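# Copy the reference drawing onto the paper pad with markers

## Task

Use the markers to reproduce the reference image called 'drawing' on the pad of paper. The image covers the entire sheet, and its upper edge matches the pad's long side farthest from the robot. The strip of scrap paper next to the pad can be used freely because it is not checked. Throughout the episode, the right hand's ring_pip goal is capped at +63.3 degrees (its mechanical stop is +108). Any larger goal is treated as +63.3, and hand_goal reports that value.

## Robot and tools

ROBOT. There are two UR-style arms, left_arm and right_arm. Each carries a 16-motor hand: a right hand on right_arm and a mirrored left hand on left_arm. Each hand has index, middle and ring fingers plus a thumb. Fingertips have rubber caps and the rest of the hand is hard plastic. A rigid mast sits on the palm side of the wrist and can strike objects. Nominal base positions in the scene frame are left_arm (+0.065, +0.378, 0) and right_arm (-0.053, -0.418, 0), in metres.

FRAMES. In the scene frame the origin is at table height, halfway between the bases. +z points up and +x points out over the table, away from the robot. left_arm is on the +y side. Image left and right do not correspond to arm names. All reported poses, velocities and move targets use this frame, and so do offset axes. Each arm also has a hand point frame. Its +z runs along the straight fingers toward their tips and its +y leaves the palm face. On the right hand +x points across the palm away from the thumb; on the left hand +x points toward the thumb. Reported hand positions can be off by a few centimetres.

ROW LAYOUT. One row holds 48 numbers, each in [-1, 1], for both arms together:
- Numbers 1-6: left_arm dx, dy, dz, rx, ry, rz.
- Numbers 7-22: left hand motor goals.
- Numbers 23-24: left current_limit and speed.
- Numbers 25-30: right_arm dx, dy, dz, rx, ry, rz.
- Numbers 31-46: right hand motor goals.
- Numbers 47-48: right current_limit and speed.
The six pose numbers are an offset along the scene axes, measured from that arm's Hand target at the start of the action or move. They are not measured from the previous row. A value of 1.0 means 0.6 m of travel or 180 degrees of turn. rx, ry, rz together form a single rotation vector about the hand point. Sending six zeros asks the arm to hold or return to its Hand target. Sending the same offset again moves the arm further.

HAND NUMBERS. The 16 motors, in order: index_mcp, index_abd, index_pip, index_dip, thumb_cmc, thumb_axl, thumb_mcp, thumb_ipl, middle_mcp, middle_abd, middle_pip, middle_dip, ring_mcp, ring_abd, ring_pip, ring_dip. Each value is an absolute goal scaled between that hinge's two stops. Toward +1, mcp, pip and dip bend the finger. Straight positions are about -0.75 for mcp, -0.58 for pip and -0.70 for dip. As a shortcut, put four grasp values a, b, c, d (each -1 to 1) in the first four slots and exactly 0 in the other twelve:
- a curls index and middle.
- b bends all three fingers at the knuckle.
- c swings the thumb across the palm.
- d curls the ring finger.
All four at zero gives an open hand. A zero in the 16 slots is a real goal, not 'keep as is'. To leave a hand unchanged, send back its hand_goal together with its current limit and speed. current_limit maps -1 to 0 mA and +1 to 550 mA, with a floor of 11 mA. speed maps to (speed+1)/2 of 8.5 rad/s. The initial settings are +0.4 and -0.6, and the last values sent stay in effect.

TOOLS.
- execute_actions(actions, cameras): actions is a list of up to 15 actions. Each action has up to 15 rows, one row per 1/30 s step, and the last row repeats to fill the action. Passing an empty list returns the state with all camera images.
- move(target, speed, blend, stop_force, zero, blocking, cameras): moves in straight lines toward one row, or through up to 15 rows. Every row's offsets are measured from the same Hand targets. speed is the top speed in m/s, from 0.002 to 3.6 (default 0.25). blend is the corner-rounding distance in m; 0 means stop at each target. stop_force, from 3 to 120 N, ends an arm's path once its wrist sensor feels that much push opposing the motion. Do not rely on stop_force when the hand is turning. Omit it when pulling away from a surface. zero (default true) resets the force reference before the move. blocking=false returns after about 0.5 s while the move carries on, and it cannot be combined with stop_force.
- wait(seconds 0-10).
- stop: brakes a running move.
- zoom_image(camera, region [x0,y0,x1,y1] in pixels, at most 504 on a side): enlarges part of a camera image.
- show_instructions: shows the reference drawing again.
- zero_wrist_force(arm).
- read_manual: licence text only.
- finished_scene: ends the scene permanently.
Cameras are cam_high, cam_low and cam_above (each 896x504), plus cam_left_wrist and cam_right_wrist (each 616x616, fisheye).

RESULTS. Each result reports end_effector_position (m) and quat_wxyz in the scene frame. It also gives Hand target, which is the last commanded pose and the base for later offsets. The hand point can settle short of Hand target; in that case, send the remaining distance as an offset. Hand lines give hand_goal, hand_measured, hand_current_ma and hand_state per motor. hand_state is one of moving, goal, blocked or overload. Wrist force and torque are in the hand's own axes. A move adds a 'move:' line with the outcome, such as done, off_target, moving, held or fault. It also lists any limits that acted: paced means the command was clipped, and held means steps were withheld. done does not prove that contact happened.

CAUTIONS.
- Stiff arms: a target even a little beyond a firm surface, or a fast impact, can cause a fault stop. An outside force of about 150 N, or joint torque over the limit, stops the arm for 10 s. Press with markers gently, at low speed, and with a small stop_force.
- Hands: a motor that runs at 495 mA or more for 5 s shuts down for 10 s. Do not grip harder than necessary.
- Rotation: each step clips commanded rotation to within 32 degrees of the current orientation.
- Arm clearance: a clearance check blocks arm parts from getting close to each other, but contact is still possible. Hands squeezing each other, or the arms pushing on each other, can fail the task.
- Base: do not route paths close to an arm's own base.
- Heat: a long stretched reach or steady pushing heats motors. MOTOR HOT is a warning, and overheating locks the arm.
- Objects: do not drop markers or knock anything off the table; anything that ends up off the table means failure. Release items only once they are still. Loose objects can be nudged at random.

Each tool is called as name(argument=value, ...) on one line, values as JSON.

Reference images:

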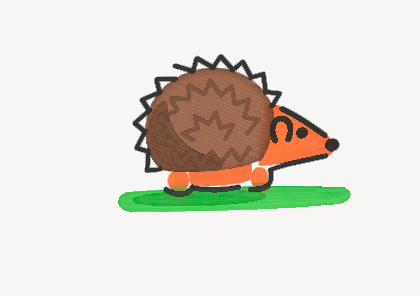

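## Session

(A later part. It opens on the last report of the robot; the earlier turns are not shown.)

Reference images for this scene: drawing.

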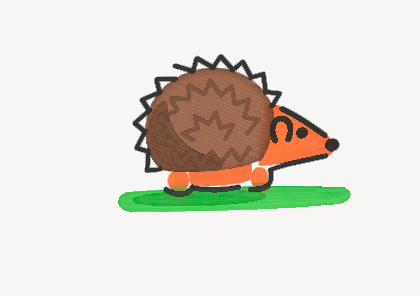

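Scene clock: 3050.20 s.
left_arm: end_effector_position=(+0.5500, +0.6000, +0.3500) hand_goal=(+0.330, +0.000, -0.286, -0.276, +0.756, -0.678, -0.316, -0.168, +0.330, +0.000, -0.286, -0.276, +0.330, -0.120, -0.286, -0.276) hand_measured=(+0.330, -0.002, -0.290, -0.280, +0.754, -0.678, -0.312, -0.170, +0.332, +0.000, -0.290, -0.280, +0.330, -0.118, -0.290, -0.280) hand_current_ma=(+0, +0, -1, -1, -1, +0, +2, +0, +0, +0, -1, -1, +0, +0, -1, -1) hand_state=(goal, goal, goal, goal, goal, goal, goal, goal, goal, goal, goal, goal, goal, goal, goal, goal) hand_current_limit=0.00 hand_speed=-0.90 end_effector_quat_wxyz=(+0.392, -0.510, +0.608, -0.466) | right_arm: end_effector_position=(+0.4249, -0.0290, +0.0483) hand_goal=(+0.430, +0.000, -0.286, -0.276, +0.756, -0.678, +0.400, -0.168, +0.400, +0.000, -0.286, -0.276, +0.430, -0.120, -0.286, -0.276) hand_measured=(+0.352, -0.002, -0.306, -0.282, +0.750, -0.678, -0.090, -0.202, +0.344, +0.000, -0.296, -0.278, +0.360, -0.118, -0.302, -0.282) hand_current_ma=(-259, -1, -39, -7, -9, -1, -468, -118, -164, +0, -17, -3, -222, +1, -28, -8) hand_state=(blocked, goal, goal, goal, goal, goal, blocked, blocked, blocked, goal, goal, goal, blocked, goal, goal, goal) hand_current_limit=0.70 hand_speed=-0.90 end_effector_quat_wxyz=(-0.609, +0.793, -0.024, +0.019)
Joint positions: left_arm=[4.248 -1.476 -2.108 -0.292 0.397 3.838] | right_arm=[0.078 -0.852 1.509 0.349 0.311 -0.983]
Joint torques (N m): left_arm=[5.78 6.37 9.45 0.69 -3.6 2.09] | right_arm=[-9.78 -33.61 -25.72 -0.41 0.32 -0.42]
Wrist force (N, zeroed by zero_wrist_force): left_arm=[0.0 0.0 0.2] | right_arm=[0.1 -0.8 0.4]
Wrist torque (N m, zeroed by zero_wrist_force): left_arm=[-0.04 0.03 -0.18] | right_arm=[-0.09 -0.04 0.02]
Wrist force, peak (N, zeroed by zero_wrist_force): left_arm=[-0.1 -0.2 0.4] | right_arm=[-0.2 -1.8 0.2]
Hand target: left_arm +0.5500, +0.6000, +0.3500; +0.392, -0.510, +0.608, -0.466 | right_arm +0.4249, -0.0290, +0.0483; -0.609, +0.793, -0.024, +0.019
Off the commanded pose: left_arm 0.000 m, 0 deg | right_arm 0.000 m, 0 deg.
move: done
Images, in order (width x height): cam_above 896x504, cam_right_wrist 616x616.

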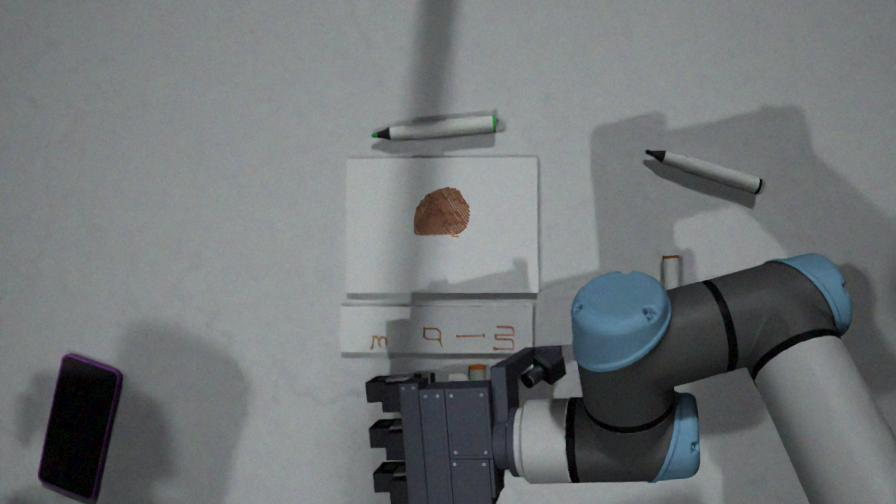

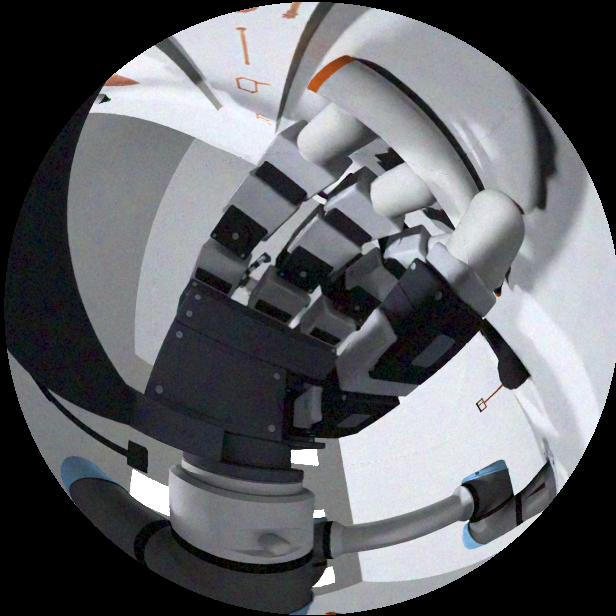

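move(target=[0,0,0,0,0,0,0.33,0,-0.285,-0.275,0.757,-0.677,-0.315,-0.168,0.33,0,-0.285,-0.275,0.33,-0.12,-0.285,-0.275,0,-0.9,0,0,0.0862,0,0,0,0.43,0,-0.285,-0.275,0.757,-0.677,0.4,-0.168,0.40,0,-0.285,-0.275,0.43,-0.12,-0.285,-0.275,0.7,-0.9], speed=0.03)

move(target=[0,0,0,0,0,0,0.33,0,-0.285,-0.275,0.757,-0.677,-0.315,-0.168,0.33,0,-0.285,-0.275,0.33,-0.12,-0.285,-0.275,0,-0.9,0.2918,-0.3183,0.1667,-0.242,-0.442,-0.1867,0.43,0,-0.285,-0.275,0.757,-0.677,0.4,-0.168,0.40,0,-0.285,-0.275,0.43,-0.12,-0.285,-0.275,0.7,-0.9], speed=0.15, cameras=["cam_above","cam_right_wrist","cam_low"])

Scene clock: 3073.73 s.
left_arm: end_effector_position=(+0.5500, +0.6000, +0.3500) hand_goal=(+0.330, +0.000, -0.286, -0.276, +0.756, -0.678, -0.316, -0.168, +0.330, +0.000, -0.286, -0.276, +0.330, -0.120, -0.286, -0.276) hand_measured=(+0.330, -0.002, -0.290, -0.280, +0.754, -0.678, -0.312, -0.170, +0.332, +0.000, -0.290, -0.280, +0.330, -0.118, -0.290, -0.280) hand_current_ma=(+0, +0, -1, -1, -1, +0, +2, +0, +0, +0, -1, -1, +0, +0, -1, -1) hand_state=(goal, goal, goal, goal, goal, goal, goal, goal, goal, goal, goal, goal, goal, goal, goal, goal) hand_current_limit=0.00 hand_speed=-0.90 end_effector_quat_wxyz=(+0.392, -0.510, +0.608, -0.466) | right_arm: end_effector_position=(+0.4249, -0.0290, +0.1003) hand_goal=(+0.430, +0.000, -0.286, -0.276, +0.756, -0.678, +0.400, -0.168, +0.400, +0.000, -0.286, -0.276, +0.430, -0.120, -0.286, -0.276) hand_measured=(+0.352, -0.002, -0.308, -0.284, +0.748, -0.678, -0.090, -0.202, +0.346, +0.000, -0.298, -0.280, +0.362, -0.118, -0.302, -0.282) hand_current_ma=(-259, -1, -47, -12, -11, -1, -467, -118, -161, +0, -18, -4, -212, +1, -28, -8) hand_state=(blocked, goal, blocked, goal, goal, goal, blocked, blocked, blocked, goal, goal, goal, blocked, goal, goal, goal) hand_current_limit=0.70 hand_speed=-0.90 end_effector_quat_wxyz=(-0.609, +0.793, -0.024, +0.019)
Joint positions: left_arm=[4.248 -1.476 -2.108 -0.292 0.397 3.838] | right_arm=[0.078 -0.922 1.475 0.452 0.311 -0.983]
Joint torques (N m): left_arm=[5.69 8.11 10.53 0.69 -3.88 2.01] | right_arm=[-6.33 -32.94 -17.6 -0.27 0.49 -0.95]
Wrist force (N, zeroed by zero_wrist_force): left_arm=[0.1 0.0 0.1] | right_arm=[0.1 0.0 0.1]
Wrist torque (N m, zeroed by zero_wrist_force): left_arm=[-0.02 0.01 -0.17] | right_arm=[-0.03 -0.02 0.02]
Wrist force, peak (N, zeroed by zero_wrist_force): left_arm=[0.4 0.0 0.3] | right_arm=[-0.2 -1.3 0.0]
Hand target: left_arm +0.5500, +0.6000, +0.3500; +0.392, -0.510, +0.608, -0.466 | right_arm +0.4249, -0.0290, +0.1000; -0.609, +0.793, -0.024, +0.019
Off the commanded pose: left_arm 0.000 m, 0 deg | right_arm 0.000 m, 0 deg.
move: done

Scene clock: 3079.80 s.
left_arm: end_effector_position=(+0.5500, +0.6000, +0.3500) hand_goal=(+0.330, +0.000, -0.286, -0.276, +0.756, -0.678, -0.316, -0.168, +0.330, +0.000, -0.286, -0.276, +0.330, -0.120, -0.286, -0.276) hand_measured=(+0.330, -0.002, -0.290, -0.280, +0.754, -0.678, -0.312, -0.170, +0.332, +0.000, -0.290, -0.280, +0.330, -0.118, -0.290, -0.280) hand_current_ma=(+0, +0, -1, -1, -1, +0, +2, +0, +0, +0, -1, -1, +0, +0, -1, -1) hand_state=(goal, goal, goal, goal, goal, goal, goal, goal, goal, goal, goal, goal, goal, goal, goal, goal) hand_current_limit=0.00 hand_speed=-0.90 end_effector_quat_wxyz=(+0.392, -0.510, +0.608, -0.466) | right_arm: end_effector_position=(+0.6000, -0.2200, +0.1997) hand_goal=(+0.430, +0.000, -0.286, -0.276, +0.756, -0.678, +0.400, -0.168, +0.400, +0.000, -0.286, -0.276, +0.430, -0.120, -0.286, -0.276) hand_measured=(+0.352, -0.004, -0.310, -0.284, +0.746, -0.678, -0.090, -0.202, +0.346, -0.002, -0.298, -0.280, +0.364, -0.122, -0.302, -0.282) hand_current_ma=(-259, -5, -49, -13, -16, -1, -467, -118, -159, -3, -18, -4, -207, -1, -28, -8) hand_state=(blocked, goal, blocked, goal, goal, goal, blocked, blocked, blocked, goal, goal, goal, blocked, goal, goal, goal) hand_current_limit=0.70 hand_speed=-0.90 end_effector_quat_wxyz=(-0.148, +0.714, +0.159, +0.666)
Joint positions: left_arm=[4.248 -1.476 -2.108 -0.292 0.397 3.838] | right_arm=[0.076 -1.286 1.92 -0.56 1.243 -1.595]
Joint torques (N m): left_arm=[4.96 8.33 9.9 0.69 -3.67 1.95] | right_arm=[1.53 -47.34 -26.78 -0.31 -1.36 0.78]
Wrist force (N, zeroed by zero_wrist_force): left_arm=[-0.2 -0.3 0.2] | right_arm=[-1.3 -0.2 0.4]
Wrist torque (N m, zeroed by zero_wrist_force): left_arm=[-0.06 0.04 -0.19] | right_arm=[-0.45 0.53 0.01]
Wrist force, peak (N, zeroed by zero_wrist_force): left_arm=[0.2 -0.2 0.4] | right_arm=[-1.4 -0.9 0.9]
Hand target: left_arm +0.5500, +0.6000, +0.3500; +0.392, -0.510, +0.608, -0.466 | right_arm +0.6000, -0.2200, +0.2000; -0.148, +0.714, +0.159, +0.666
Off the commanded pose: left_arm 0.000 m, 0 deg | right_arm 0.000 m, 0 deg.
move: done
Images, in order (width x height): cam_low 896x504, cam_above 896x504, cam_right_wrist 616x616.

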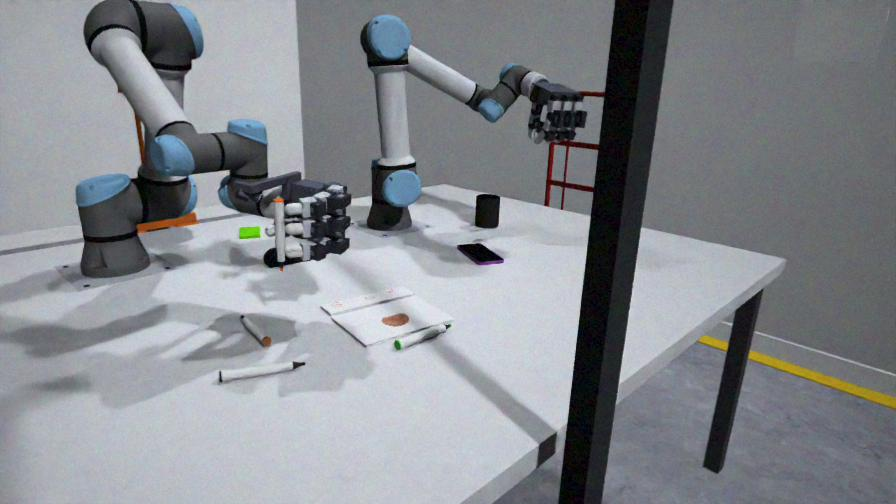

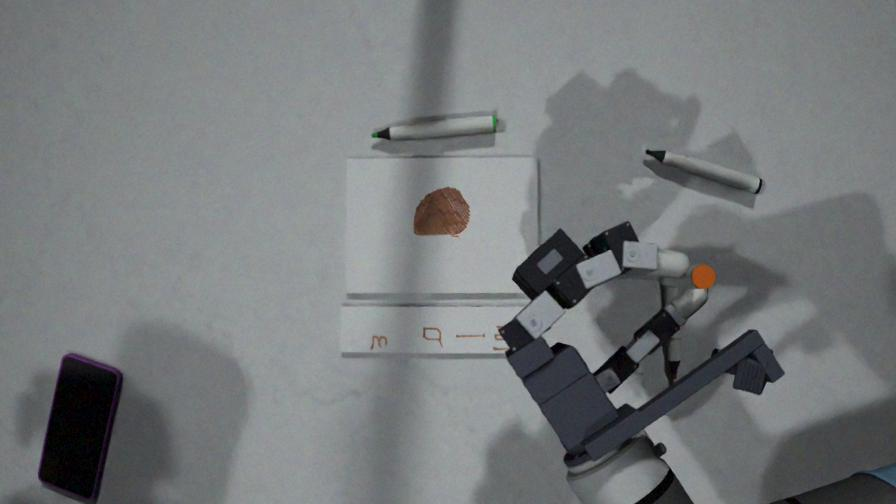

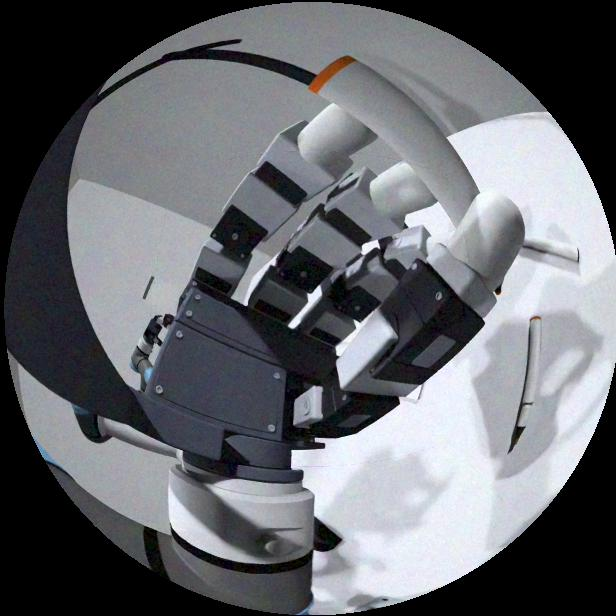

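move(target=[[0,0,0,0,0,0,0.33,0,-0.285,-0.275,0.757,-0.677,-0.315,-0.168,0.33,0,-0.285,-0.275,0.33,-0.12,-0.285,-0.275,0,-0.9,-0.04417,0.33783,-0.175,0,0,0,0.43,0,-0.285,-0.275,0.757,-0.677,0.4,-0.168,0.40,0,-0.285,-0.275,0.43,-0.12,-0.285,-0.275,0.7,-0.9],[0,0,0,0,0,0,0.33,0,-0.285,-0.275,0.757,-0.677,-0.315,-0.168,0.33,0,-0.285,-0.275,0.33,-0.12,-0.285,-0.275,0,-0.9,-0.0375,0.32283,-0.175,0,0,0,0.43,0,-0.285,-0.275,0.757,-0.677,0.4,-0.168,0.40,0,-0.285,-0.275,0.43,-0.12,-0.285,-0.275,0.7,-0.9],[0,0,0,0,0,0,0.33,0,-0.285,-0.275,0.757,-0.677,-0.315,-0.168,0.33,0,-0.285,-0.275,0.33,-0.12,-0.285,-0.275,0,-0.9,-0.0375,0.32283,-0.2,0,0,0,0.43,0,-0.285,-0.275,0.757,-0.677,0.4,-0.168,0.40,0,-0.285,-0.275,0.43,-0.12,-0.285,-0.275,0.7,-0.9]], speed=[0.15,0.03,0.03])

zero_wrist_force(arm="right_arm")

move(target=[0,0,0,0,0,0,0.33,0,-0.285,-0.275,0.757,-0.677,-0.315,-0.168,0.33,0,-0.285,-0.275,0.33,-0.12,-0.285,-0.275,0,-0.9,0,0,-0.025,0,0,0,0.43,0,-0.285,-0.275,0.757,-0.677,0.4,-0.168,0.40,0,-0.285,-0.275,0.43,-0.12,-0.285,-0.275,0.7,-0.9], speed=0.005, stop_force=3)

Scene clock: 3090.23 s.
left_arm: end_effector_position=(+0.5500, +0.6000, +0.3500) hand_goal=(+0.330, +0.000, -0.286, -0.276, +0.756, -0.678, -0.316, -0.168, +0.330, +0.000, -0.286, -0.276, +0.330, -0.120, -0.286, -0.276) hand_measured=(+0.330, -0.002, -0.290, -0.280, +0.754, -0.678, -0.312, -0.170, +0.332, +0.000, -0.290, -0.280, +0.330, -0.118, -0.290, -0.280) hand_current_ma=(+0, +0, -1, -1, -1, +0, +2, +0, +0, +0, -1, -1, +0, +0, -1, -1) hand_state=(goal, goal, goal, goal, goal, goal, goal, goal, goal, goal, goal, goal, goal, goal, goal, goal) hand_current_limit=0.00 hand_speed=-0.90 end_effector_quat_wxyz=(+0.392, -0.510, +0.608, -0.466) | right_arm: end_effector_position=(+0.5775, -0.0263, +0.0797) hand_goal=(+0.430, +0.000, -0.286, -0.276, +0.756, -0.678, +0.400, -0.168, +0.400, +0.000, -0.286, -0.276, +0.430, -0.120, -0.286, -0.276) hand_measured=(+0.354, -0.006, -0.310, -0.284, +0.746, -0.678, -0.090, -0.204, +0.348, -0.004, -0.298, -0.280, +0.368, -0.122, -0.302, -0.282) hand_current_ma=(-252, -5, -51, -14, -17, -1, -468, -127, -149, -3, -19, -4, -194, -2, -28, -8) hand_state=(blocked, goal, blocked, goal, goal, goal, blocked, blocked, blocked, goal, goal, goal, blocked, goal, goal, goal) hand_current_limit=0.70 hand_speed=-0.90 end_effector_quat_wxyz=(-0.148, +0.714, +0.159, +0.666)
Joint positions: left_arm=[4.248 -1.476 -2.108 -0.292 0.397 3.838] | right_arm=[0.482 -0.921 1.728 -0.736 1.647 -1.566]
Joint torques (N m): left_arm=[3.88 8.96 9.98 0.85 -3.91 2] | right_arm=[9.71 -52.1 -8.03 0.45 1.42 0.78]
Wrist force (N, zeroed by zero_wrist_force): left_arm=[0.0 -0.1 0.3] | right_arm=[-1.5 0.0 0.5]
Wrist torque (N m, zeroed by zero_wrist_force): left_arm=[-0.05 0.04 -0.18] | right_arm=[-0.43 0.52 0.14]
Wrist force, peak (N, zeroed by zero_wrist_force): left_arm=[0.4 0.1 0.3] | right_arm=[-0.8 6.4 -0.2]
Hand target: left_arm +0.5500, +0.6000, +0.3500; +0.392, -0.510, +0.608, -0.466 | right_arm +0.5775, -0.0263, +0.0800; -0.148, +0.714, +0.159, +0.666
Off the commanded pose: left_arm 0.000 m, 0 deg | right_arm 0.000 m, 0 deg.
move: done

Wrist force sensor zeroed.

Scene clock: 3093.13 s.
left_arm: end_effector_position=(+0.5500, +0.6000, +0.3500) hand_goal=(+0.330, +0.000, -0.286, -0.276, +0.756, -0.678, -0.316, -0.168, +0.330, +0.000, -0.286, -0.276, +0.330, -0.120, -0.286, -0.276) hand_measured=(+0.330, -0.002, -0.290, -0.280, +0.754, -0.678, -0.312, -0.170, +0.332, +0.000, -0.290, -0.280, +0.330, -0.118, -0.290, -0.280) hand_current_ma=(+0, +0, -1, -1, -1, +0, +2, +0, +0, +0, -1, -1, +0, +0, -1, -1) hand_state=(goal, goal, goal, goal, goal, goal, goal, goal, goal, goal, goal, goal, goal, goal, goal, goal) hand_current_limit=0.00 hand_speed=-0.90 end_effector_quat_wxyz=(+0.392, -0.510, +0.608, -0.466) | right_arm: end_effector_position=(+0.5775, -0.0263, +0.0721) hand_goal=(+0.430, +0.000, -0.286, -0.276, +0.756, -0.678, +0.400, -0.168, +0.400, +0.000, -0.286, -0.276, +0.430, -0.120, -0.286, -0.276) hand_measured=(+0.354, +0.002, -0.310, -0.286, +0.750, -0.678, -0.090, -0.204, +0.348, +0.004, -0.298, -0.280, +0.368, -0.114, -0.302, -0.282) hand_current_ma=(-252, +2, -51, -14, -7, -1, -468, -130, -149, +4, -19, -4, -194, +7, -28, -8) hand_state=(blocked, goal, blocked, goal, goal, goal, blocked, blocked, blocked, goal, goal, goal, blocked, goal, goal, goal) hand_current_limit=0.70 hand_speed=-0.90 end_effector_quat_wxyz=(-0.148, +0.714, +0.159, +0.666)
Joint positions: left_arm=[4.248 -1.476 -2.108 -0.292 0.397 3.838] | right_arm=[0.482 -0.908 1.73 -0.752 1.647 -1.566]
Joint torques (N m): left_arm=[5.64 9.76 9.1 0.79 -3.88 1.91] | right_arm=[10.08 -60.79 -20.25 0.76 1.18 1.33]
Wrist force (N, zeroed by zero_wrist_force): left_arm=[0.0 -0.2 0.1] | right_arm=[2.0 0.1 -0.2]
Wrist torque (N m, zeroed by zero_wrist_force): left_arm=[-0.05 0.01 -0.17] | right_arm=[-0.01 -0.10 -0.14]
Wrist force, peak (N, zeroed by zero_wrist_force): left_arm=[0.1 0.0 0.4] | right_arm=[3.2 0.2 -0.1]
Hand target: left_arm +0.5500, +0.6000, +0.3500; +0.392, -0.510, +0.608, -0.466 | right_arm +0.5775, -0.0263, +0.0721; -0.148, +0.714, +0.159, +0.666 (not the last commanded pose)
Off the commanded pose: left_arm 0.000 m, 0 deg | right_arm 0.007 m, 0 deg.
move: contact (right_arm)

move(target=[[0,0,0,0,0,0,0.33,0,-0.285,-0.275,0.757,-0.677,-0.315,-0.168,0.33,0,-0.285,-0.275,0.33,-0.12,-0.285,-0.275,0,-0.9,0,0,0.0008,0,0,0,0.43,0,-0.285,-0.275,0.757,-0.677,0.4,-0.168,0.40,0,-0.285,-0.275,0.43,-0.12,-0.285,-0.275,0.7,-0.9],[0,0,0,0,0,0,0.33,0,-0.285,-0.275,0.757,-0.677,-0.315,-0.168,0.33,0,-0.285,-0.275,0.33,-0.12,-0.285,-0.275,0,-0.9,-0.005368,-0.03633,0.0005,0,0,0,0.43,0,-0.285,-0.275,0.757,-0.677,0.4,-0.168,0.40,0,-0.285,-0.275,0.43,-0.12,-0.285,-0.275,0.7,-0.9]], speed=[0.01,0.03])

move(target=[[0,0,0,0,0,0,0.33,0,-0.285,-0.275,0.757,-0.677,-0.315,-0.168,0.33,0,-0.285,-0.275,0.33,-0.12,-0.285,-0.275,0,-0.9,0,0,0.02,0,0,0,0.43,0,-0.285,-0.275,0.757,-0.677,0.4,-0.168,0.40,0,-0.285,-0.275,0.43,-0.12,-0.285,-0.275,0.7,-0.9],[0,0,0,0,0,0,0.33,0,-0.285,-0.275,0.757,-0.677,-0.315,-0.168,0.33,0,-0.285,-0.275,0.33,-0.12,-0.285,-0.275,0,-0.9,0.15,-0.3,0.05,0,0,0,0.43,0,-0.285,-0.275,0.757,-0.677,0.4,-0.168,0.40,0,-0.285,-0.275,0.43,-0.12,-0.285,-0.275,0.7,-0.9]], speed=[0.02,0.15], blend=[0.005,0], cameras=["cam_above"])

zoom_image(camera="cam_above", region=[420, 290, 540, 370])

Scene clock: 3101.80 s.
left_arm: end_effector_position=(+0.5500, +0.6000, +0.3500) hand_goal=(+0.330, +0.000, -0.286, -0.276, +0.756, -0.678, -0.316, -0.168, +0.330, +0.000, -0.286, -0.276, +0.330, -0.120, -0.286, -0.276) hand_measured=(+0.330, -0.002, -0.290, -0.280, +0.754, -0.678, -0.312, -0.170, +0.332, +0.000, -0.290, -0.280, +0.330, -0.118, -0.290, -0.280) hand_current_ma=(+0, +0, -1, -1, -1, +0, +2, +0, +0, +0, -1, -1, +0, +0, -1, -1) hand_state=(goal, goal, goal, goal, goal, goal, goal, goal, goal, goal, goal, goal, goal, goal, goal, goal) hand_current_limit=0.00 hand_speed=-0.90 end_effector_quat_wxyz=(+0.392, -0.510, +0.608, -0.466) | right_arm: end_effector_position=(+0.5743, -0.0482, +0.0726) hand_goal=(+0.430, +0.000, -0.286, -0.276, +0.756, -0.678, +0.400, -0.168, +0.400, +0.000, -0.286, -0.276, +0.430, -0.120, -0.286, -0.276) hand_measured=(+0.354, +0.000, -0.310, -0.286, +0.748, -0.678, -0.090, -0.204, +0.348, +0.000, -0.298, -0.280, +0.368, -0.116, -0.302, -0.282) hand_current_ma=(-252, +0, -52, -14, -11, -1, -467, -130, -149, +1, -19, -4, -193, +3, -28, -8) hand_state=(blocked, goal, blocked, goal, goal, goal, blocked, blocked, blocked, goal, goal, goal, blocked, goal, goal, goal) hand_current_limit=0.70 hand_speed=-0.90 end_effector_quat_wxyz=(-0.148, +0.714, +0.159, +0.666)
Joint positions: left_arm=[4.248 -1.476 -2.108 -0.292 0.397 3.838] | right_arm=[0.447 -0.937 1.787 -0.78 1.613 -1.569]
Joint torques (N m): left_arm=[4.78 9.85 8.99 0.86 -3.74 1.92] | right_arm=[10.02 -31.57 -26.15 0.5 1.61 -0.86]
Wrist force (N, zeroed by zero_wrist_force): left_arm=[0.1 -0.1 0.0] | right_arm=[1.6 -0.7 -0.1]
Wrist torque (N m, zeroed by zero_wrist_force): left_arm=[-0.04 0.01 -0.18] | right_arm=[-0.05 -0.07 -0.04]
Wrist force, peak (N, zeroed by zero_wrist_force): left_arm=[-0.1 -0.3 0.4] | right_arm=[2.7 -0.2 -0.2]
Hand target: left_arm +0.5500, +0.6000, +0.3500; +0.392, -0.510, +0.608, -0.466 | right_arm +0.5743, -0.0481, +0.0724; -0.148, +0.714, +0.159, +0.666
Off the commanded pose: left_arm 0.000 m, 0 deg | right_arm 0.000 m, 0 deg.
move: done

Scene clock: 3104.17 s.
left_arm: end_effector_position=(+0.5500, +0.6000, +0.3500) hand_goal=(+0.330, +0.000, -0.286, -0.276, +0.756, -0.678, -0.316, -0.168, +0.330, +0.000, -0.286, -0.276, +0.330, -0.120, -0.286, -0.276) hand_measured=(+0.330, -0.002, -0.290, -0.280, +0.754, -0.678, -0.312, -0.170, +0.332, +0.000, -0.290, -0.280, +0.330, -0.118, -0.290, -0.280) hand_current_ma=(+0, +0, -1, -1, -1, +0, +2, +0, +0, +0, -1, -1, +0, +0, -1, -1) hand_state=(goal, goal, goal, goal, goal, goal, goal, goal, goal, goal, goal, goal, goal, goal, goal, goal) hand_current_limit=0.00 hand_speed=-0.90 end_effector_quat_wxyz=(+0.392, -0.510, +0.608, -0.466) | right_arm: end_effector_position=(+0.6644, -0.2281, +0.1026) hand_goal=(+0.430, +0.000, -0.286, -0.276, +0.756, -0.678, +0.400, -0.168, +0.400, +0.000, -0.286, -0.276, +0.430, -0.120, -0.286, -0.276) hand_measured=(+0.354, -0.006, -0.310, -0.286, +0.746, -0.678, -0.090, -0.204, +0.348, -0.004, -0.298, -0.280, +0.368, -0.122, -0.302, -0.282) hand_current_ma=(-251, -5, -52, -14, -17, -1, -468, -130, -148, -4, -19, -4, -190, -1, -28, -8) hand_state=(blocked, goal, blocked, goal, goal, goal, blocked, blocked, blocked, goal, goal, goal, blocked, goal, goal, goal) hand_current_limit=0.70 hand_speed=-0.90 end_effector_quat_wxyz=(-0.148, +0.714, +0.159, +0.666)
Joint positions: left_arm=[4.248 -1.476 -2.108 -0.292 0.397 3.838] | right_arm=[0.046 -1.017 1.824 -0.733 1.212 -1.598]
Joint torques (N m): left_arm=[5.35 9.71 9.15 1.01 -3.8 1.87] | right_arm=[5.08 -15.98 -3.87 -3.86 0.38 1.43]
Wrist force (N, zeroed by zero_wrist_force): left_arm=[0.2 -0.2 0.3] | right_arm=[0.3 -0.3 -0.1]
Wrist torque (N m, zeroed by zero_wrist_force): left_arm=[-0.06 0.00 -0.16] | right_arm=[-0.03 -0.03 0.02]
Wrist force, peak (N, zeroed by zero_wrist_force): left_arm=[0.0 0.0 0.5] | right_arm=[-0.1 3.5 -0.3]
Hand target: left_arm +0.5500, +0.6000, +0.3500; +0.392, -0.510, +0.608, -0.466 | right_arm +0.6643, -0.2281, +0.1024; -0.148, +0.714, +0.159, +0.666
Off the commanded pose: left_arm 0.000 m, 0 deg | right_arm 0.000 m, 0 deg.
move: done
Images, in order (width x height): cam_above 896x504.

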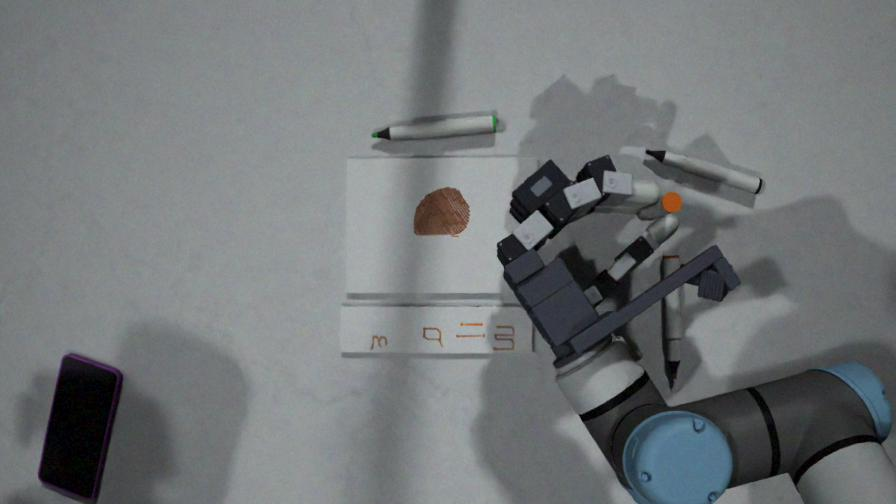

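Scaled by 4.200.

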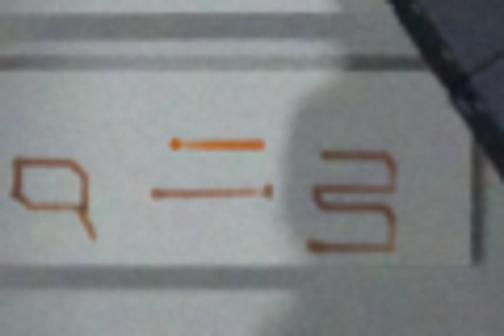

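show_instructions()

Reference images for this scene: drawing.

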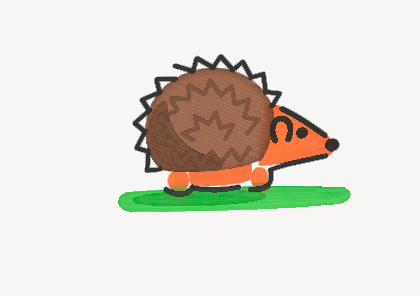

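move(target=[[0,0,0,0,0,0,0.33,0,-0.285,-0.275,0.757,-0.677,-0.315,-0.168,0.33,0,-0.285,-0.275,0.33,-0.12,-0.285,-0.275,0,-0.9,0.01211,0.39716,-0.02067,0,0,0,0.43,0,-0.285,-0.275,0.757,-0.677,0.4,-0.168,0.40,0,-0.285,-0.275,0.43,-0.12,-0.285,-0.275,0.7,-0.9],[0,0,0,0,0,0,0.33,0,-0.285,-0.275,0.757,-0.677,-0.315,-0.168,0.33,0,-0.285,-0.275,0.33,-0.12,-0.285,-0.275,0,-0.9,0.01878,0.38216,-0.02067,0,0,0,0.43,0,-0.285,-0.275,0.757,-0.677,0.4,-0.168,0.40,0,-0.285,-0.275,0.43,-0.12,-0.285,-0.275,0.7,-0.9],[0,0,0,0,0,0,0.33,0,-0.285,-0.275,0.757,-0.677,-0.315,-0.168,0.33,0,-0.285,-0.275,0.33,-0.12,-0.285,-0.275,0,-0.9,0.01878,0.38216,-0.0435,0,0,0,0.43,0,-0.285,-0.275,0.757,-0.677,0.4,-0.168,0.40,0,-0.285,-0.275,0.43,-0.12,-0.285,-0.275,0.7,-0.9]], speed=[0.15,0.03,0.03])

zero_wrist_force(arm="right_arm")

move(target=[0,0,0,0,0,0,0.33,0,-0.285,-0.275,0.757,-0.677,-0.315,-0.168,0.33,0,-0.285,-0.275,0.33,-0.12,-0.285,-0.275,0,-0.9,0,0,-0.0039,0,0,0,0.43,0,-0.285,-0.275,0.757,-0.677,0.4,-0.168,0.40,0,-0.285,-0.275,0.43,-0.12,-0.285,-0.275,0.7,-0.9], speed=0.01)

Scene clock: 3165.60 s.
left_arm: end_effector_position=(+0.5500, +0.6000, +0.3500) hand_goal=(+0.330, +0.000, -0.286, -0.276, +0.756, -0.678, -0.316, -0.168, +0.330, +0.000, -0.286, -0.276, +0.330, -0.120, -0.286, -0.276) hand_measured=(+0.330, -0.002, -0.290, -0.280, +0.754, -0.678, -0.312, -0.170, +0.332, +0.000, -0.290, -0.280, +0.330, -0.118, -0.290, -0.280) hand_current_ma=(+0, +0, -1, -1, -1, +0, +2, +0, +0, +0, -1, -1, +0, +0, -1, -1) hand_state=(goal, goal, goal, goal, goal, goal, goal, goal, goal, goal, goal, goal, goal, goal, goal, goal) hand_current_limit=0.00 hand_speed=-0.90 end_effector_quat_wxyz=(+0.392, -0.510, +0.608, -0.466) | right_arm: end_effector_position=(+0.6755, +0.0012, +0.0761) hand_goal=(+0.430, +0.000, -0.286, -0.276, +0.756, -0.678, +0.400, -0.168, +0.400, +0.000, -0.286, -0.276, +0.430, -0.120, -0.286, -0.276) hand_measured=(+0.354, -0.006, -0.310, -0.286, +0.746, -0.678, -0.090, -0.204, +0.348, -0.004, -0.298, -0.280, +0.368, -0.122, -0.302, -0.282) hand_current_ma=(-251, -5, -52, -14, -17, -1, -467, -130, -148, -4, -19, -4, -190, -1, -28, -8) hand_state=(blocked, goal, blocked, goal, goal, goal, blocked, blocked, blocked, goal, goal, goal, blocked, goal, goal, goal) hand_current_limit=0.70 hand_speed=-0.90 end_effector_quat_wxyz=(-0.148, +0.714, +0.159, +0.666)
Joint positions: left_arm=[4.248 -1.476 -2.108 -0.292 0.397 3.838] | right_arm=[0.443 -0.75 1.402 -0.582 1.608 -1.569]
Joint torques (N m): left_arm=[4.51 10.48 9.26 0.81 -3.73 1.88] | right_arm=[9.93 -52.59 -9.98 0.33 1.45 0.31]
Wrist force (N, zeroed by zero_wrist_force): left_arm=[0.1 0.0 0.3] | right_arm=[-0.1 -0.5 0.1]
Wrist torque (N m, zeroed by zero_wrist_force): left_arm=[-0.05 0.01 -0.17] | right_arm=[-0.08 0.04 -0.02]
Wrist force, peak (N, zeroed by zero_wrist_force): left_arm=[-0.2 0.0 0.5] | right_arm=[-0.2 -1.3 0.8]
Hand target: left_arm +0.5500, +0.6000, +0.3500; +0.392, -0.510, +0.608, -0.466 | right_arm +0.6756, +0.0012, +0.0763; -0.148, +0.714, +0.159, +0.666
Off the commanded pose: left_arm 0.000 m, 0 deg | right_arm 0.000 m, 0 deg.
move: done

Wrist force sensor zeroed.

Scene clock: 3166.30 s.
left_arm: end_effector_position=(+0.5500, +0.6000, +0.3500) hand_goal=(+0.330, +0.000, -0.286, -0.276, +0.756, -0.678, -0.316, -0.168, +0.330, +0.000, -0.286, -0.276, +0.330, -0.120, -0.286, -0.276) hand_measured=(+0.330, -0.002, -0.290, -0.280, +0.754, -0.678, -0.312, -0.170, +0.332, +0.000, -0.290, -0.280, +0.330, -0.118, -0.290, -0.280) hand_current_ma=(+0, +0, -1, -1, -1, +0, +2, +0, +0, +0, -1, -1, +0, +0, -1, -1) hand_state=(goal, goal, goal, goal, goal, goal, goal, goal, goal, goal, goal, goal, goal, goal, goal, goal) hand_current_limit=0.00 hand_speed=-0.90 end_effector_quat_wxyz=(+0.392, -0.510, +0.608, -0.466) | right_arm: end_effector_position=(+0.6756, +0.0012, +0.0740) hand_goal=(+0.430, +0.000, -0.286, -0.276, +0.756, -0.678, +0.400, -0.168, +0.400, +0.000, -0.286, -0.276, +0.430, -0.120, -0.286, -0.276) hand_measured=(+0.354, -0.002, -0.310, -0.286, +0.748, -0.678, -0.090, -0.204, +0.348, +0.000, -0.298, -0.280, +0.368, -0.118, -0.302, -0.282) hand_current_ma=(-251, -1, -52, -14, -13, -1, -467, -130, -148, +0, -19, -4, -190, +2, -28, -8) hand_state=(blocked, goal, blocked, goal, goal, goal, blocked, blocked, blocked, goal, goal, goal, blocked, goal, goal, goal) hand_current_limit=0.70 hand_speed=-0.90 end_effector_quat_wxyz=(-0.148, +0.714, +0.159, +0.666)
Joint positions: left_arm=[4.248 -1.476 -2.108 -0.292 0.397 3.838] | right_arm=[0.443 -0.747 1.403 -0.586 1.608 -1.569]
Joint torques (N m): left_arm=[5.39 10.79 9.56 1 -3.77 1.69] | right_arm=[9.34 -26.66 -3.2 -2.56 1.36 1.47]
Wrist force (N, zeroed by zero_wrist_force): left_arm=[0.0 -0.1 0.1] | right_arm=[2.3 0.2 -0.3]
Wrist torque (N m, zeroed by zero_wrist_force): left_arm=[-0.03 0.02 -0.18] | right_arm=[0.02 -0.13 -0.10]
Wrist force, peak (N, zeroed by zero_wrist_force): left_arm=[0.2 -0.2 0.3] | right_arm=[2.4 0.4 -0.1]
Hand target: left_arm +0.5500, +0.6000, +0.3500; +0.392, -0.510, +0.608, -0.466 | right_arm +0.6756, +0.0012, +0.0740; -0.148, +0.714, +0.159, +0.666
Off the commanded pose: left_arm 0.000 m, 0 deg | right_arm 0.000 m, 0 deg.
move: done

move(target=[[0,0,0,0,0,0,0.33,0,-0.285,-0.275,0.757,-0.677,-0.315,-0.168,0.33,0,-0.285,-0.275,0.33,-0.12,-0.285,-0.275,0,-0.9,-0.007046,-0.003514,0.00025,0,0,0,0.43,0,-0.285,-0.275,0.757,-0.677,0.4,-0.168,0.40,0,-0.285,-0.275,0.43,-0.12,-0.285,-0.275,0.7,-0.9],[0,0,0,0,0,0,0.33,0,-0.285,-0.275,0.757,-0.677,-0.315,-0.168,0.33,0,-0.285,-0.275,0.33,-0.12,-0.285,-0.275,0,-0.9,-0.008143,-0.005928,0.0007,0,0,0,0.43,0,-0.285,-0.275,0.757,-0.677,0.4,-0.168,0.40,0,-0.285,-0.275,0.43,-0.12,-0.285,-0.275,0.7,-0.9],[0,0,0,0,0,0,0.33,0,-0.285,-0.275,0.757,-0.677,-0.315,-0.168,0.33,0,-0.285,-0.275,0.33,-0.12,-0.285,-0.275,0,-0.9,0.002507,-0.000632,0.0014,0,0,0,0.43,0,-0.285,-0.275,0.757,-0.677,0.4,-0.168,0.40,0,-0.285,-0.275,0.43,-0.12,-0.285,-0.275,0.7,-0.9],[0,0,0,0,0,0,0.33,0,-0.285,-0.275,0.757,-0.677,-0.315,-0.168,0.33,0,-0.285,-0.275,0.33,-0.12,-0.285,-0.275,0,-0.9,0.004109,-0.001701,0.0009,0,0,0,0.43,0,-0.285,-0.275,0.757,-0.677,0.4,-0.168,0.40,0,-0.285,-0.275,0.43,-0.12,-0.285,-0.275,0.7,-0.9],[0,0,0,0,0,0,0.33,0,-0.285,-0.275,0.757,-0.677,-0.315,-0.168,0.33,0,-0.285,-0.275,0.33,-0.12,-0.285,-0.275,0,-0.9,-0.008334,-0.007904,0.0002,0,0,0,0.43,0,-0.285,-0.275,0.757,-0.677,0.4,-0.168,0.40,0,-0.285,-0.275,0.43,-0.12,-0.285,-0.275,0.7,-0.9],[0,0,0,0,0,0,0.33,0,-0.285,-0.275,0.757,-0.677,-0.315,-0.168,0.33,0,-0.285,-0.275,0.33,-0.12,-0.285,-0.275,0,-0.9,-0.008155,-0.009688,0.0007,0,0,0,0.43,0,-0.285,-0.275,0.757,-0.677,0.4,-0.168,0.40,0,-0.285,-0.275,0.43,-0.12,-0.285,-0.275,0.7,-0.9],[0,0,0,0,0,0,0.33,0,-0.285,-0.275,0.757,-0.677,-0.315,-0.168,0.33,0,-0.285,-0.275,0.33,-0.12,-0.285,-0.275,0,-0.9,0.005339,-0.002963,0.0014,0,0,0,0.43,0,-0.285,-0.275,0.757,-0.677,0.4,-0.168,0.40,0,-0.285,-0.275,0.43,-0.12,-0.285,-0.275,0.7,-0.9],[0,0,0,0,0,0,0.33,0,-0.285,-0.275,0.757,-0.677,-0.315,-0.168,0.33,0,-0.285,-0.275,0.33,-0.12,-0.285,-0.275,0,-0.9,0.006198,-0.004417,0.0009,0,0,0,0.43,0,-0.285,-0.275,0.757,-0.677,0.4,-0.168,0.40,0,-0.285,-0.275,0.43,-0.12,-0.285,-0.275,0.7,-0.9],[0,0,0,0,0,0,0.33,0,-0.285,-0.275,0.757,-0.677,-0.315,-0.168,0.33,0,-0.285,-0.275,0.33,-0.12,-0.285,-0.275,0,-0.9,-0.007602,-0.011278,0.0002,0,0,0,0.43,0,-0.285,-0.275,0.757,-0.677,0.4,-0.168,0.40,0,-0.285,-0.275,0.43,-0.12,-0.285,-0.275,0.7,-0.9],[0,0,0,0,0,0,0.33,0,-0.285,-0.275,0.757,-0.677,-0.315,-0.168,0.33,0,-0.285,-0.275,0.33,-0.12,-0.285,-0.275,0,-0.9,-0.006744,-0.012733,0.0007,0,0,0,0.43,0,-0.285,-0.275,0.757,-0.677,0.4,-0.168,0.40,0,-0.285,-0.275,0.43,-0.12,-0.285,-0.275,0.7,-0.9],[0,0,0,0,0,0,0.33,0,-0.285,-0.275,0.757,-0.677,-0.315,-0.168,0.33,0,-0.285,-0.275,0.33,-0.12,-0.285,-0.275,0,-0.9,0.00675,-0.006008,0.0014,0,0,0,0.43,0,-0.285,-0.275,0.757,-0.677,0.4,-0.168,0.40,0,-0.285,-0.275,0.43,-0.12,-0.285,-0.275,0.7,-0.9],[0,0,0,0,0,0,0.33,0,-0.285,-0.275,0.757,-0.677,-0.315,-0.168,0.33,0,-0.285,-0.275,0.33,-0.12,-0.285,-0.275,0,-0.9,0.006857,-0.007833,0.0009,0,0,0,0.43,0,-0.285,-0.275,0.757,-0.677,0.4,-0.168,0.40,0,-0.285,-0.275,0.43,-0.12,-0.285,-0.275,0.7,-0.9],[0,0,0,0,0,0,0.33,0,-0.285,-0.275,0.757,-0.677,-0.315,-0.168,0.33,0,-0.285,-0.275,0.33,-0.12,-0.285,-0.275,0,-0.9,-0.005441,-0.013953,0.0002,0,0,0,0.43,0,-0.285,-0.275,0.757,-0.677,0.4,-0.168,0.40,0,-0.285,-0.275,0.43,-0.12,-0.285,-0.275,0.7,-0.9],[0,0,0,0,0,0,0.33,0,-0.285,-0.275,0.757,-0.677,-0.315,-0.168,0.33,0,-0.285,-0.275,0.33,-0.12,-0.285,-0.275,0,-0.9,-0.003762,-0.014989,0.0007,0,0,0,0.43,0,-0.285,-0.275,0.757,-0.677,0.4,-0.168,0.40,0,-0.285,-0.275,0.43,-0.12,-0.285,-0.275,0.7,-0.9],[0,0,0,0,0,0,0.33,0,-0.285,-0.275,0.757,-0.677,-0.315,-0.168,0.33,0,-0.285,-0.275,0.33,-0.12,-0.285,-0.275,0,-0.9,0.006588,-0.009844,0.0014,0,0,0,0.43,0,-0.285,-0.275,0.757,-0.677,0.4,-0.168,0.40,0,-0.285,-0.275,0.43,-0.12,-0.285,-0.275,0.7,-0.9]], speed=0.04, blend=[0.001,0.001,0.001,0.001,0.001,0.001,0.001,0.001,0.001,0.001,0.001,0.001,0.001,0.001,0])

move(target=[[0,0,0,0,0,0,0.33,0,-0.285,-0.275,0.757,-0.677,-0.315,-0.168,0.33,0,-0.285,-0.275,0.33,-0.12,-0.285,-0.275,0,-0.9,0,0,0.02,0,0,0,0.43,0,-0.285,-0.275,0.757,-0.677,0.4,-0.168,0.40,0,-0.285,-0.275,0.43,-0.12,-0.285,-0.275,0.7,-0.9],[0,0,0,0,0,0,0.33,0,-0.285,-0.275,0.757,-0.677,-0.315,-0.168,0.33,0,-0.285,-0.275,0.33,-0.12,-0.285,-0.275,0,-0.9,0.03,-0.37,0.05,0,0,0,0.43,0,-0.285,-0.275,0.757,-0.677,0.4,-0.168,0.40,0,-0.285,-0.275,0.43,-0.12,-0.285,-0.275,0.7,-0.9]], speed=[0.02,0.15], blend=[0.005,0], cameras=["cam_above"])

zoom_image(camera="cam_above", region=[405, 180, 505, 280])

Scene clock: 3188.60 s.
left_arm: end_effector_position=(+0.5500, +0.6000, +0.3500) hand_goal=(+0.330, +0.000, -0.286, -0.276, +0.756, -0.678, -0.316, -0.168, +0.330, +0.000, -0.286, -0.276, +0.330, -0.120, -0.286, -0.276) hand_measured=(+0.330, -0.002, -0.290, -0.280, +0.754, -0.678, -0.312, -0.170, +0.332, +0.000, -0.290, -0.280, +0.330, -0.118, -0.290, -0.280) hand_current_ma=(+0, +0, -1, -1, -1, +0, +2, +0, +0, +0, -1, -1, +0, +0, -1, -1) hand_state=(goal, goal, goal, goal, goal, goal, goal, goal, goal, goal, goal, goal, goal, goal, goal, goal) hand_current_limit=0.00 hand_speed=-0.90 end_effector_quat_wxyz=(+0.392, -0.510, +0.608, -0.466) | right_arm: end_effector_position=(+0.6796, -0.0048, +0.0745) hand_goal=(+0.430, +0.000, -0.286, -0.276, +0.756, -0.678, +0.400, -0.168, +0.400, +0.000, -0.286, -0.276, +0.430, -0.120, -0.286, -0.276) hand_measured=(+0.354, -0.002, -0.320, -0.290, +0.744, -0.678, -0.090, -0.206, +0.350, -0.002, -0.298, -0.280, +0.378, -0.120, -0.302, -0.282) hand_current_ma=(-250, -2, -81, -25, -20, -1, -467, -132, -141, -2, -19, -5, -153, +0, -28, -8) hand_state=(blocked, goal, blocked, goal, goal, goal, blocked, blocked, blocked, goal, goal, goal, blocked, goal, goal, goal) hand_current_limit=0.70 hand_speed=-0.90 end_effector_quat_wxyz=(-0.148, +0.714, +0.159, +0.666) end_effector_velocity=(-0.001, -0.001, -0.001) end_effector_angular_velocity=(+0.000, -0.001, -0.001)
Joint positions: left_arm=[4.248 -1.476 -2.108 -0.292 0.397 3.838] | right_arm=[0.431 -0.749 1.405 -0.586 1.597 -1.57]
Joint velocities: left_arm=[within noise] | right_arm=[0 0 0.005 -0.006 0.001 0]
Joint torques (N m): left_arm=[3.85 12.46 10.11 0.97 -3.6 1.72] | right_arm=[7.02 -68.1 -4.46 -3.66 1.43 -1.4]
Wrist force (N, zeroed by zero_wrist_force): left_arm=[0.1 -0.2 0.0] | right_arm=[1.6 -0.2 0.1]
Wrist torque (N m, zeroed by zero_wrist_force): left_arm=[-0.04 0.01 -0.17] | right_arm=[0.00 -0.10 -0.01]
Wrist force, peak (N, zeroed by zero_wrist_force): left_arm=[0.1 -0.3 0.5] | right_arm=[3.0 -0.5 0.9]
Hand target: left_arm +0.5500, +0.6000, +0.3500; +0.392, -0.510, +0.608, -0.466 | right_arm +0.6795, -0.0047, +0.0748; -0.148, +0.714, +0.159, +0.666
Off the commanded pose: left_arm 0.000 m, 0 deg | right_arm 0.000 m, 0 deg.
move: done; blend cut to 0.0008 m at target 1, 0.0008 m at target 2, 0.0006 m at target 3, 0.0006 m at target 4, 0.0006 m at target 5, 0.0006 m at target 6, 0.0005 m at target 7, 0.0005 m at target 8, 0.0005 m at target 9, 0.0005 m at target 10, 0.0006 m at target 11, 0.0006 m at target 12, 0.0006 m at target 13, 0.0006 m at target 14

Scene clock: 3191.10 s.
left_arm: end_effector_position=(+0.5500, +0.6000, +0.3500) hand_goal=(+0.330, +0.000, -0.286, -0.276, +0.756, -0.678, -0.316, -0.168, +0.330, +0.000, -0.286, -0.276, +0.330, -0.120, -0.286, -0.276) hand_measured=(+0.330, -0.002, -0.290, -0.280, +0.754, -0.678, -0.312, -0.170, +0.332, +0.000, -0.290, -0.280, +0.330, -0.118, -0.290, -0.280) hand_current_ma=(+0, +0, -1, -1, -1, +0, +2, +0, +0, +0, -1, -1, +0, +0, -1, -1) hand_state=(goal, goal, goal, goal, goal, goal, goal, goal, goal, goal, goal, goal, goal, goal, goal, goal) hand_current_limit=0.00 hand_speed=-0.90 end_effector_quat_wxyz=(+0.392, -0.510, +0.608, -0.466) | right_arm: end_effector_position=(+0.6975, -0.2267, +0.1050) hand_goal=(+0.430, +0.000, -0.286, -0.276, +0.756, -0.678, +0.400, -0.168, +0.400, +0.000, -0.286, -0.276, +0.430, -0.120, -0.286, -0.276) hand_measured=(+0.354, -0.004, -0.320, -0.290, +0.744, -0.678, -0.090, -0.206, +0.352, -0.004, -0.298, -0.280, +0.378, -0.122, -0.302, -0.282) hand_current_ma=(-250, -3, -81, -25, -21, -1, -467, -132, -139, -3, -19, -5, -153, -1, -28, -8) hand_state=(blocked, goal, blocked, goal, goal, goal, blocked, blocked, blocked, goal, goal, goal, blocked, goal, goal, goal) hand_current_limit=0.70 hand_speed=-0.90 end_effector_quat_wxyz=(-0.148, +0.714, +0.159, +0.666)
Joint positions: left_arm=[4.248 -1.476 -2.108 -0.292 0.397 3.838] | right_arm=[0.043 -0.965 1.72 -0.681 1.21 -1.598]
Joint torques (N m): left_arm=[4.48 12.73 9.59 1.03 -3.51 1.81] | right_arm=[2.44 -19.36 -30.13 0.49 0.31 1.37]
Wrist force (N, zeroed by zero_wrist_force): left_arm=[0.0 -0.1 0.3] | right_arm=[0.3 0.2 0.2]
Wrist torque (N m, zeroed by zero_wrist_force): left_arm=[-0.05 0.03 -0.18] | right_arm=[0.03 -0.07 0.02]
Wrist force, peak (N, zeroed by zero_wrist_force): left_arm=[0.2 -0.2 0.4] | right_arm=[0.1 4.3 -0.5]
Hand target: left_arm +0.5500, +0.6000, +0.3500; +0.392, -0.510, +0.608, -0.466 | right_arm +0.6975, -0.2267, +0.1048; -0.148, +0.714, +0.159, +0.666
Off the commanded pose: left_arm 0.000 m, 0 deg | right_arm 0.000 m, 0 deg.
move: done
Images, in order (width x height): cam_above 896x504.

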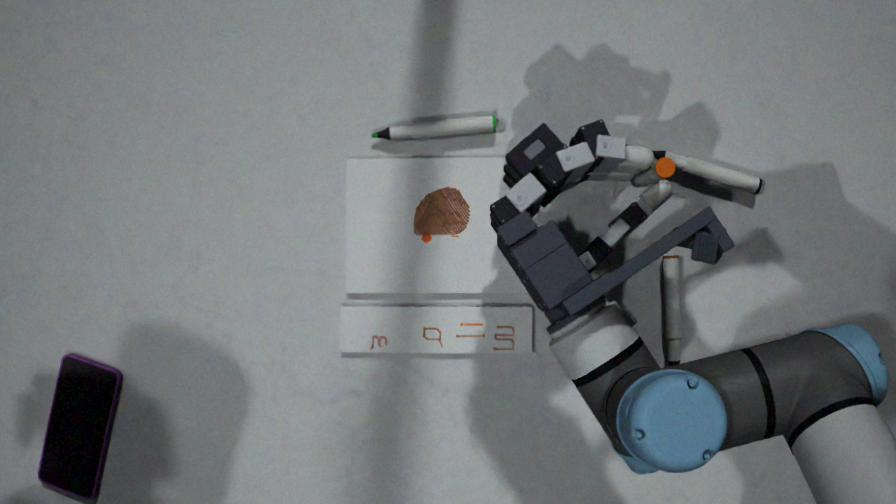

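Scaled by 5.040.

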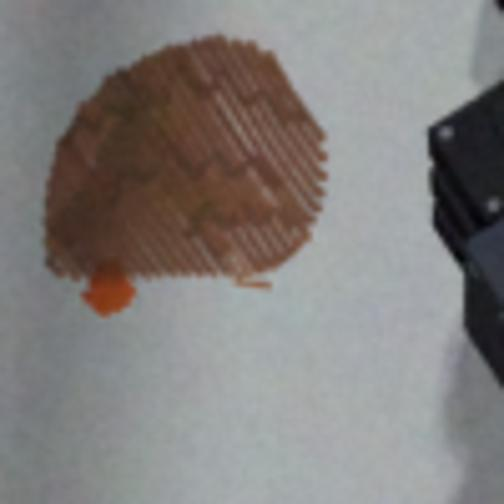

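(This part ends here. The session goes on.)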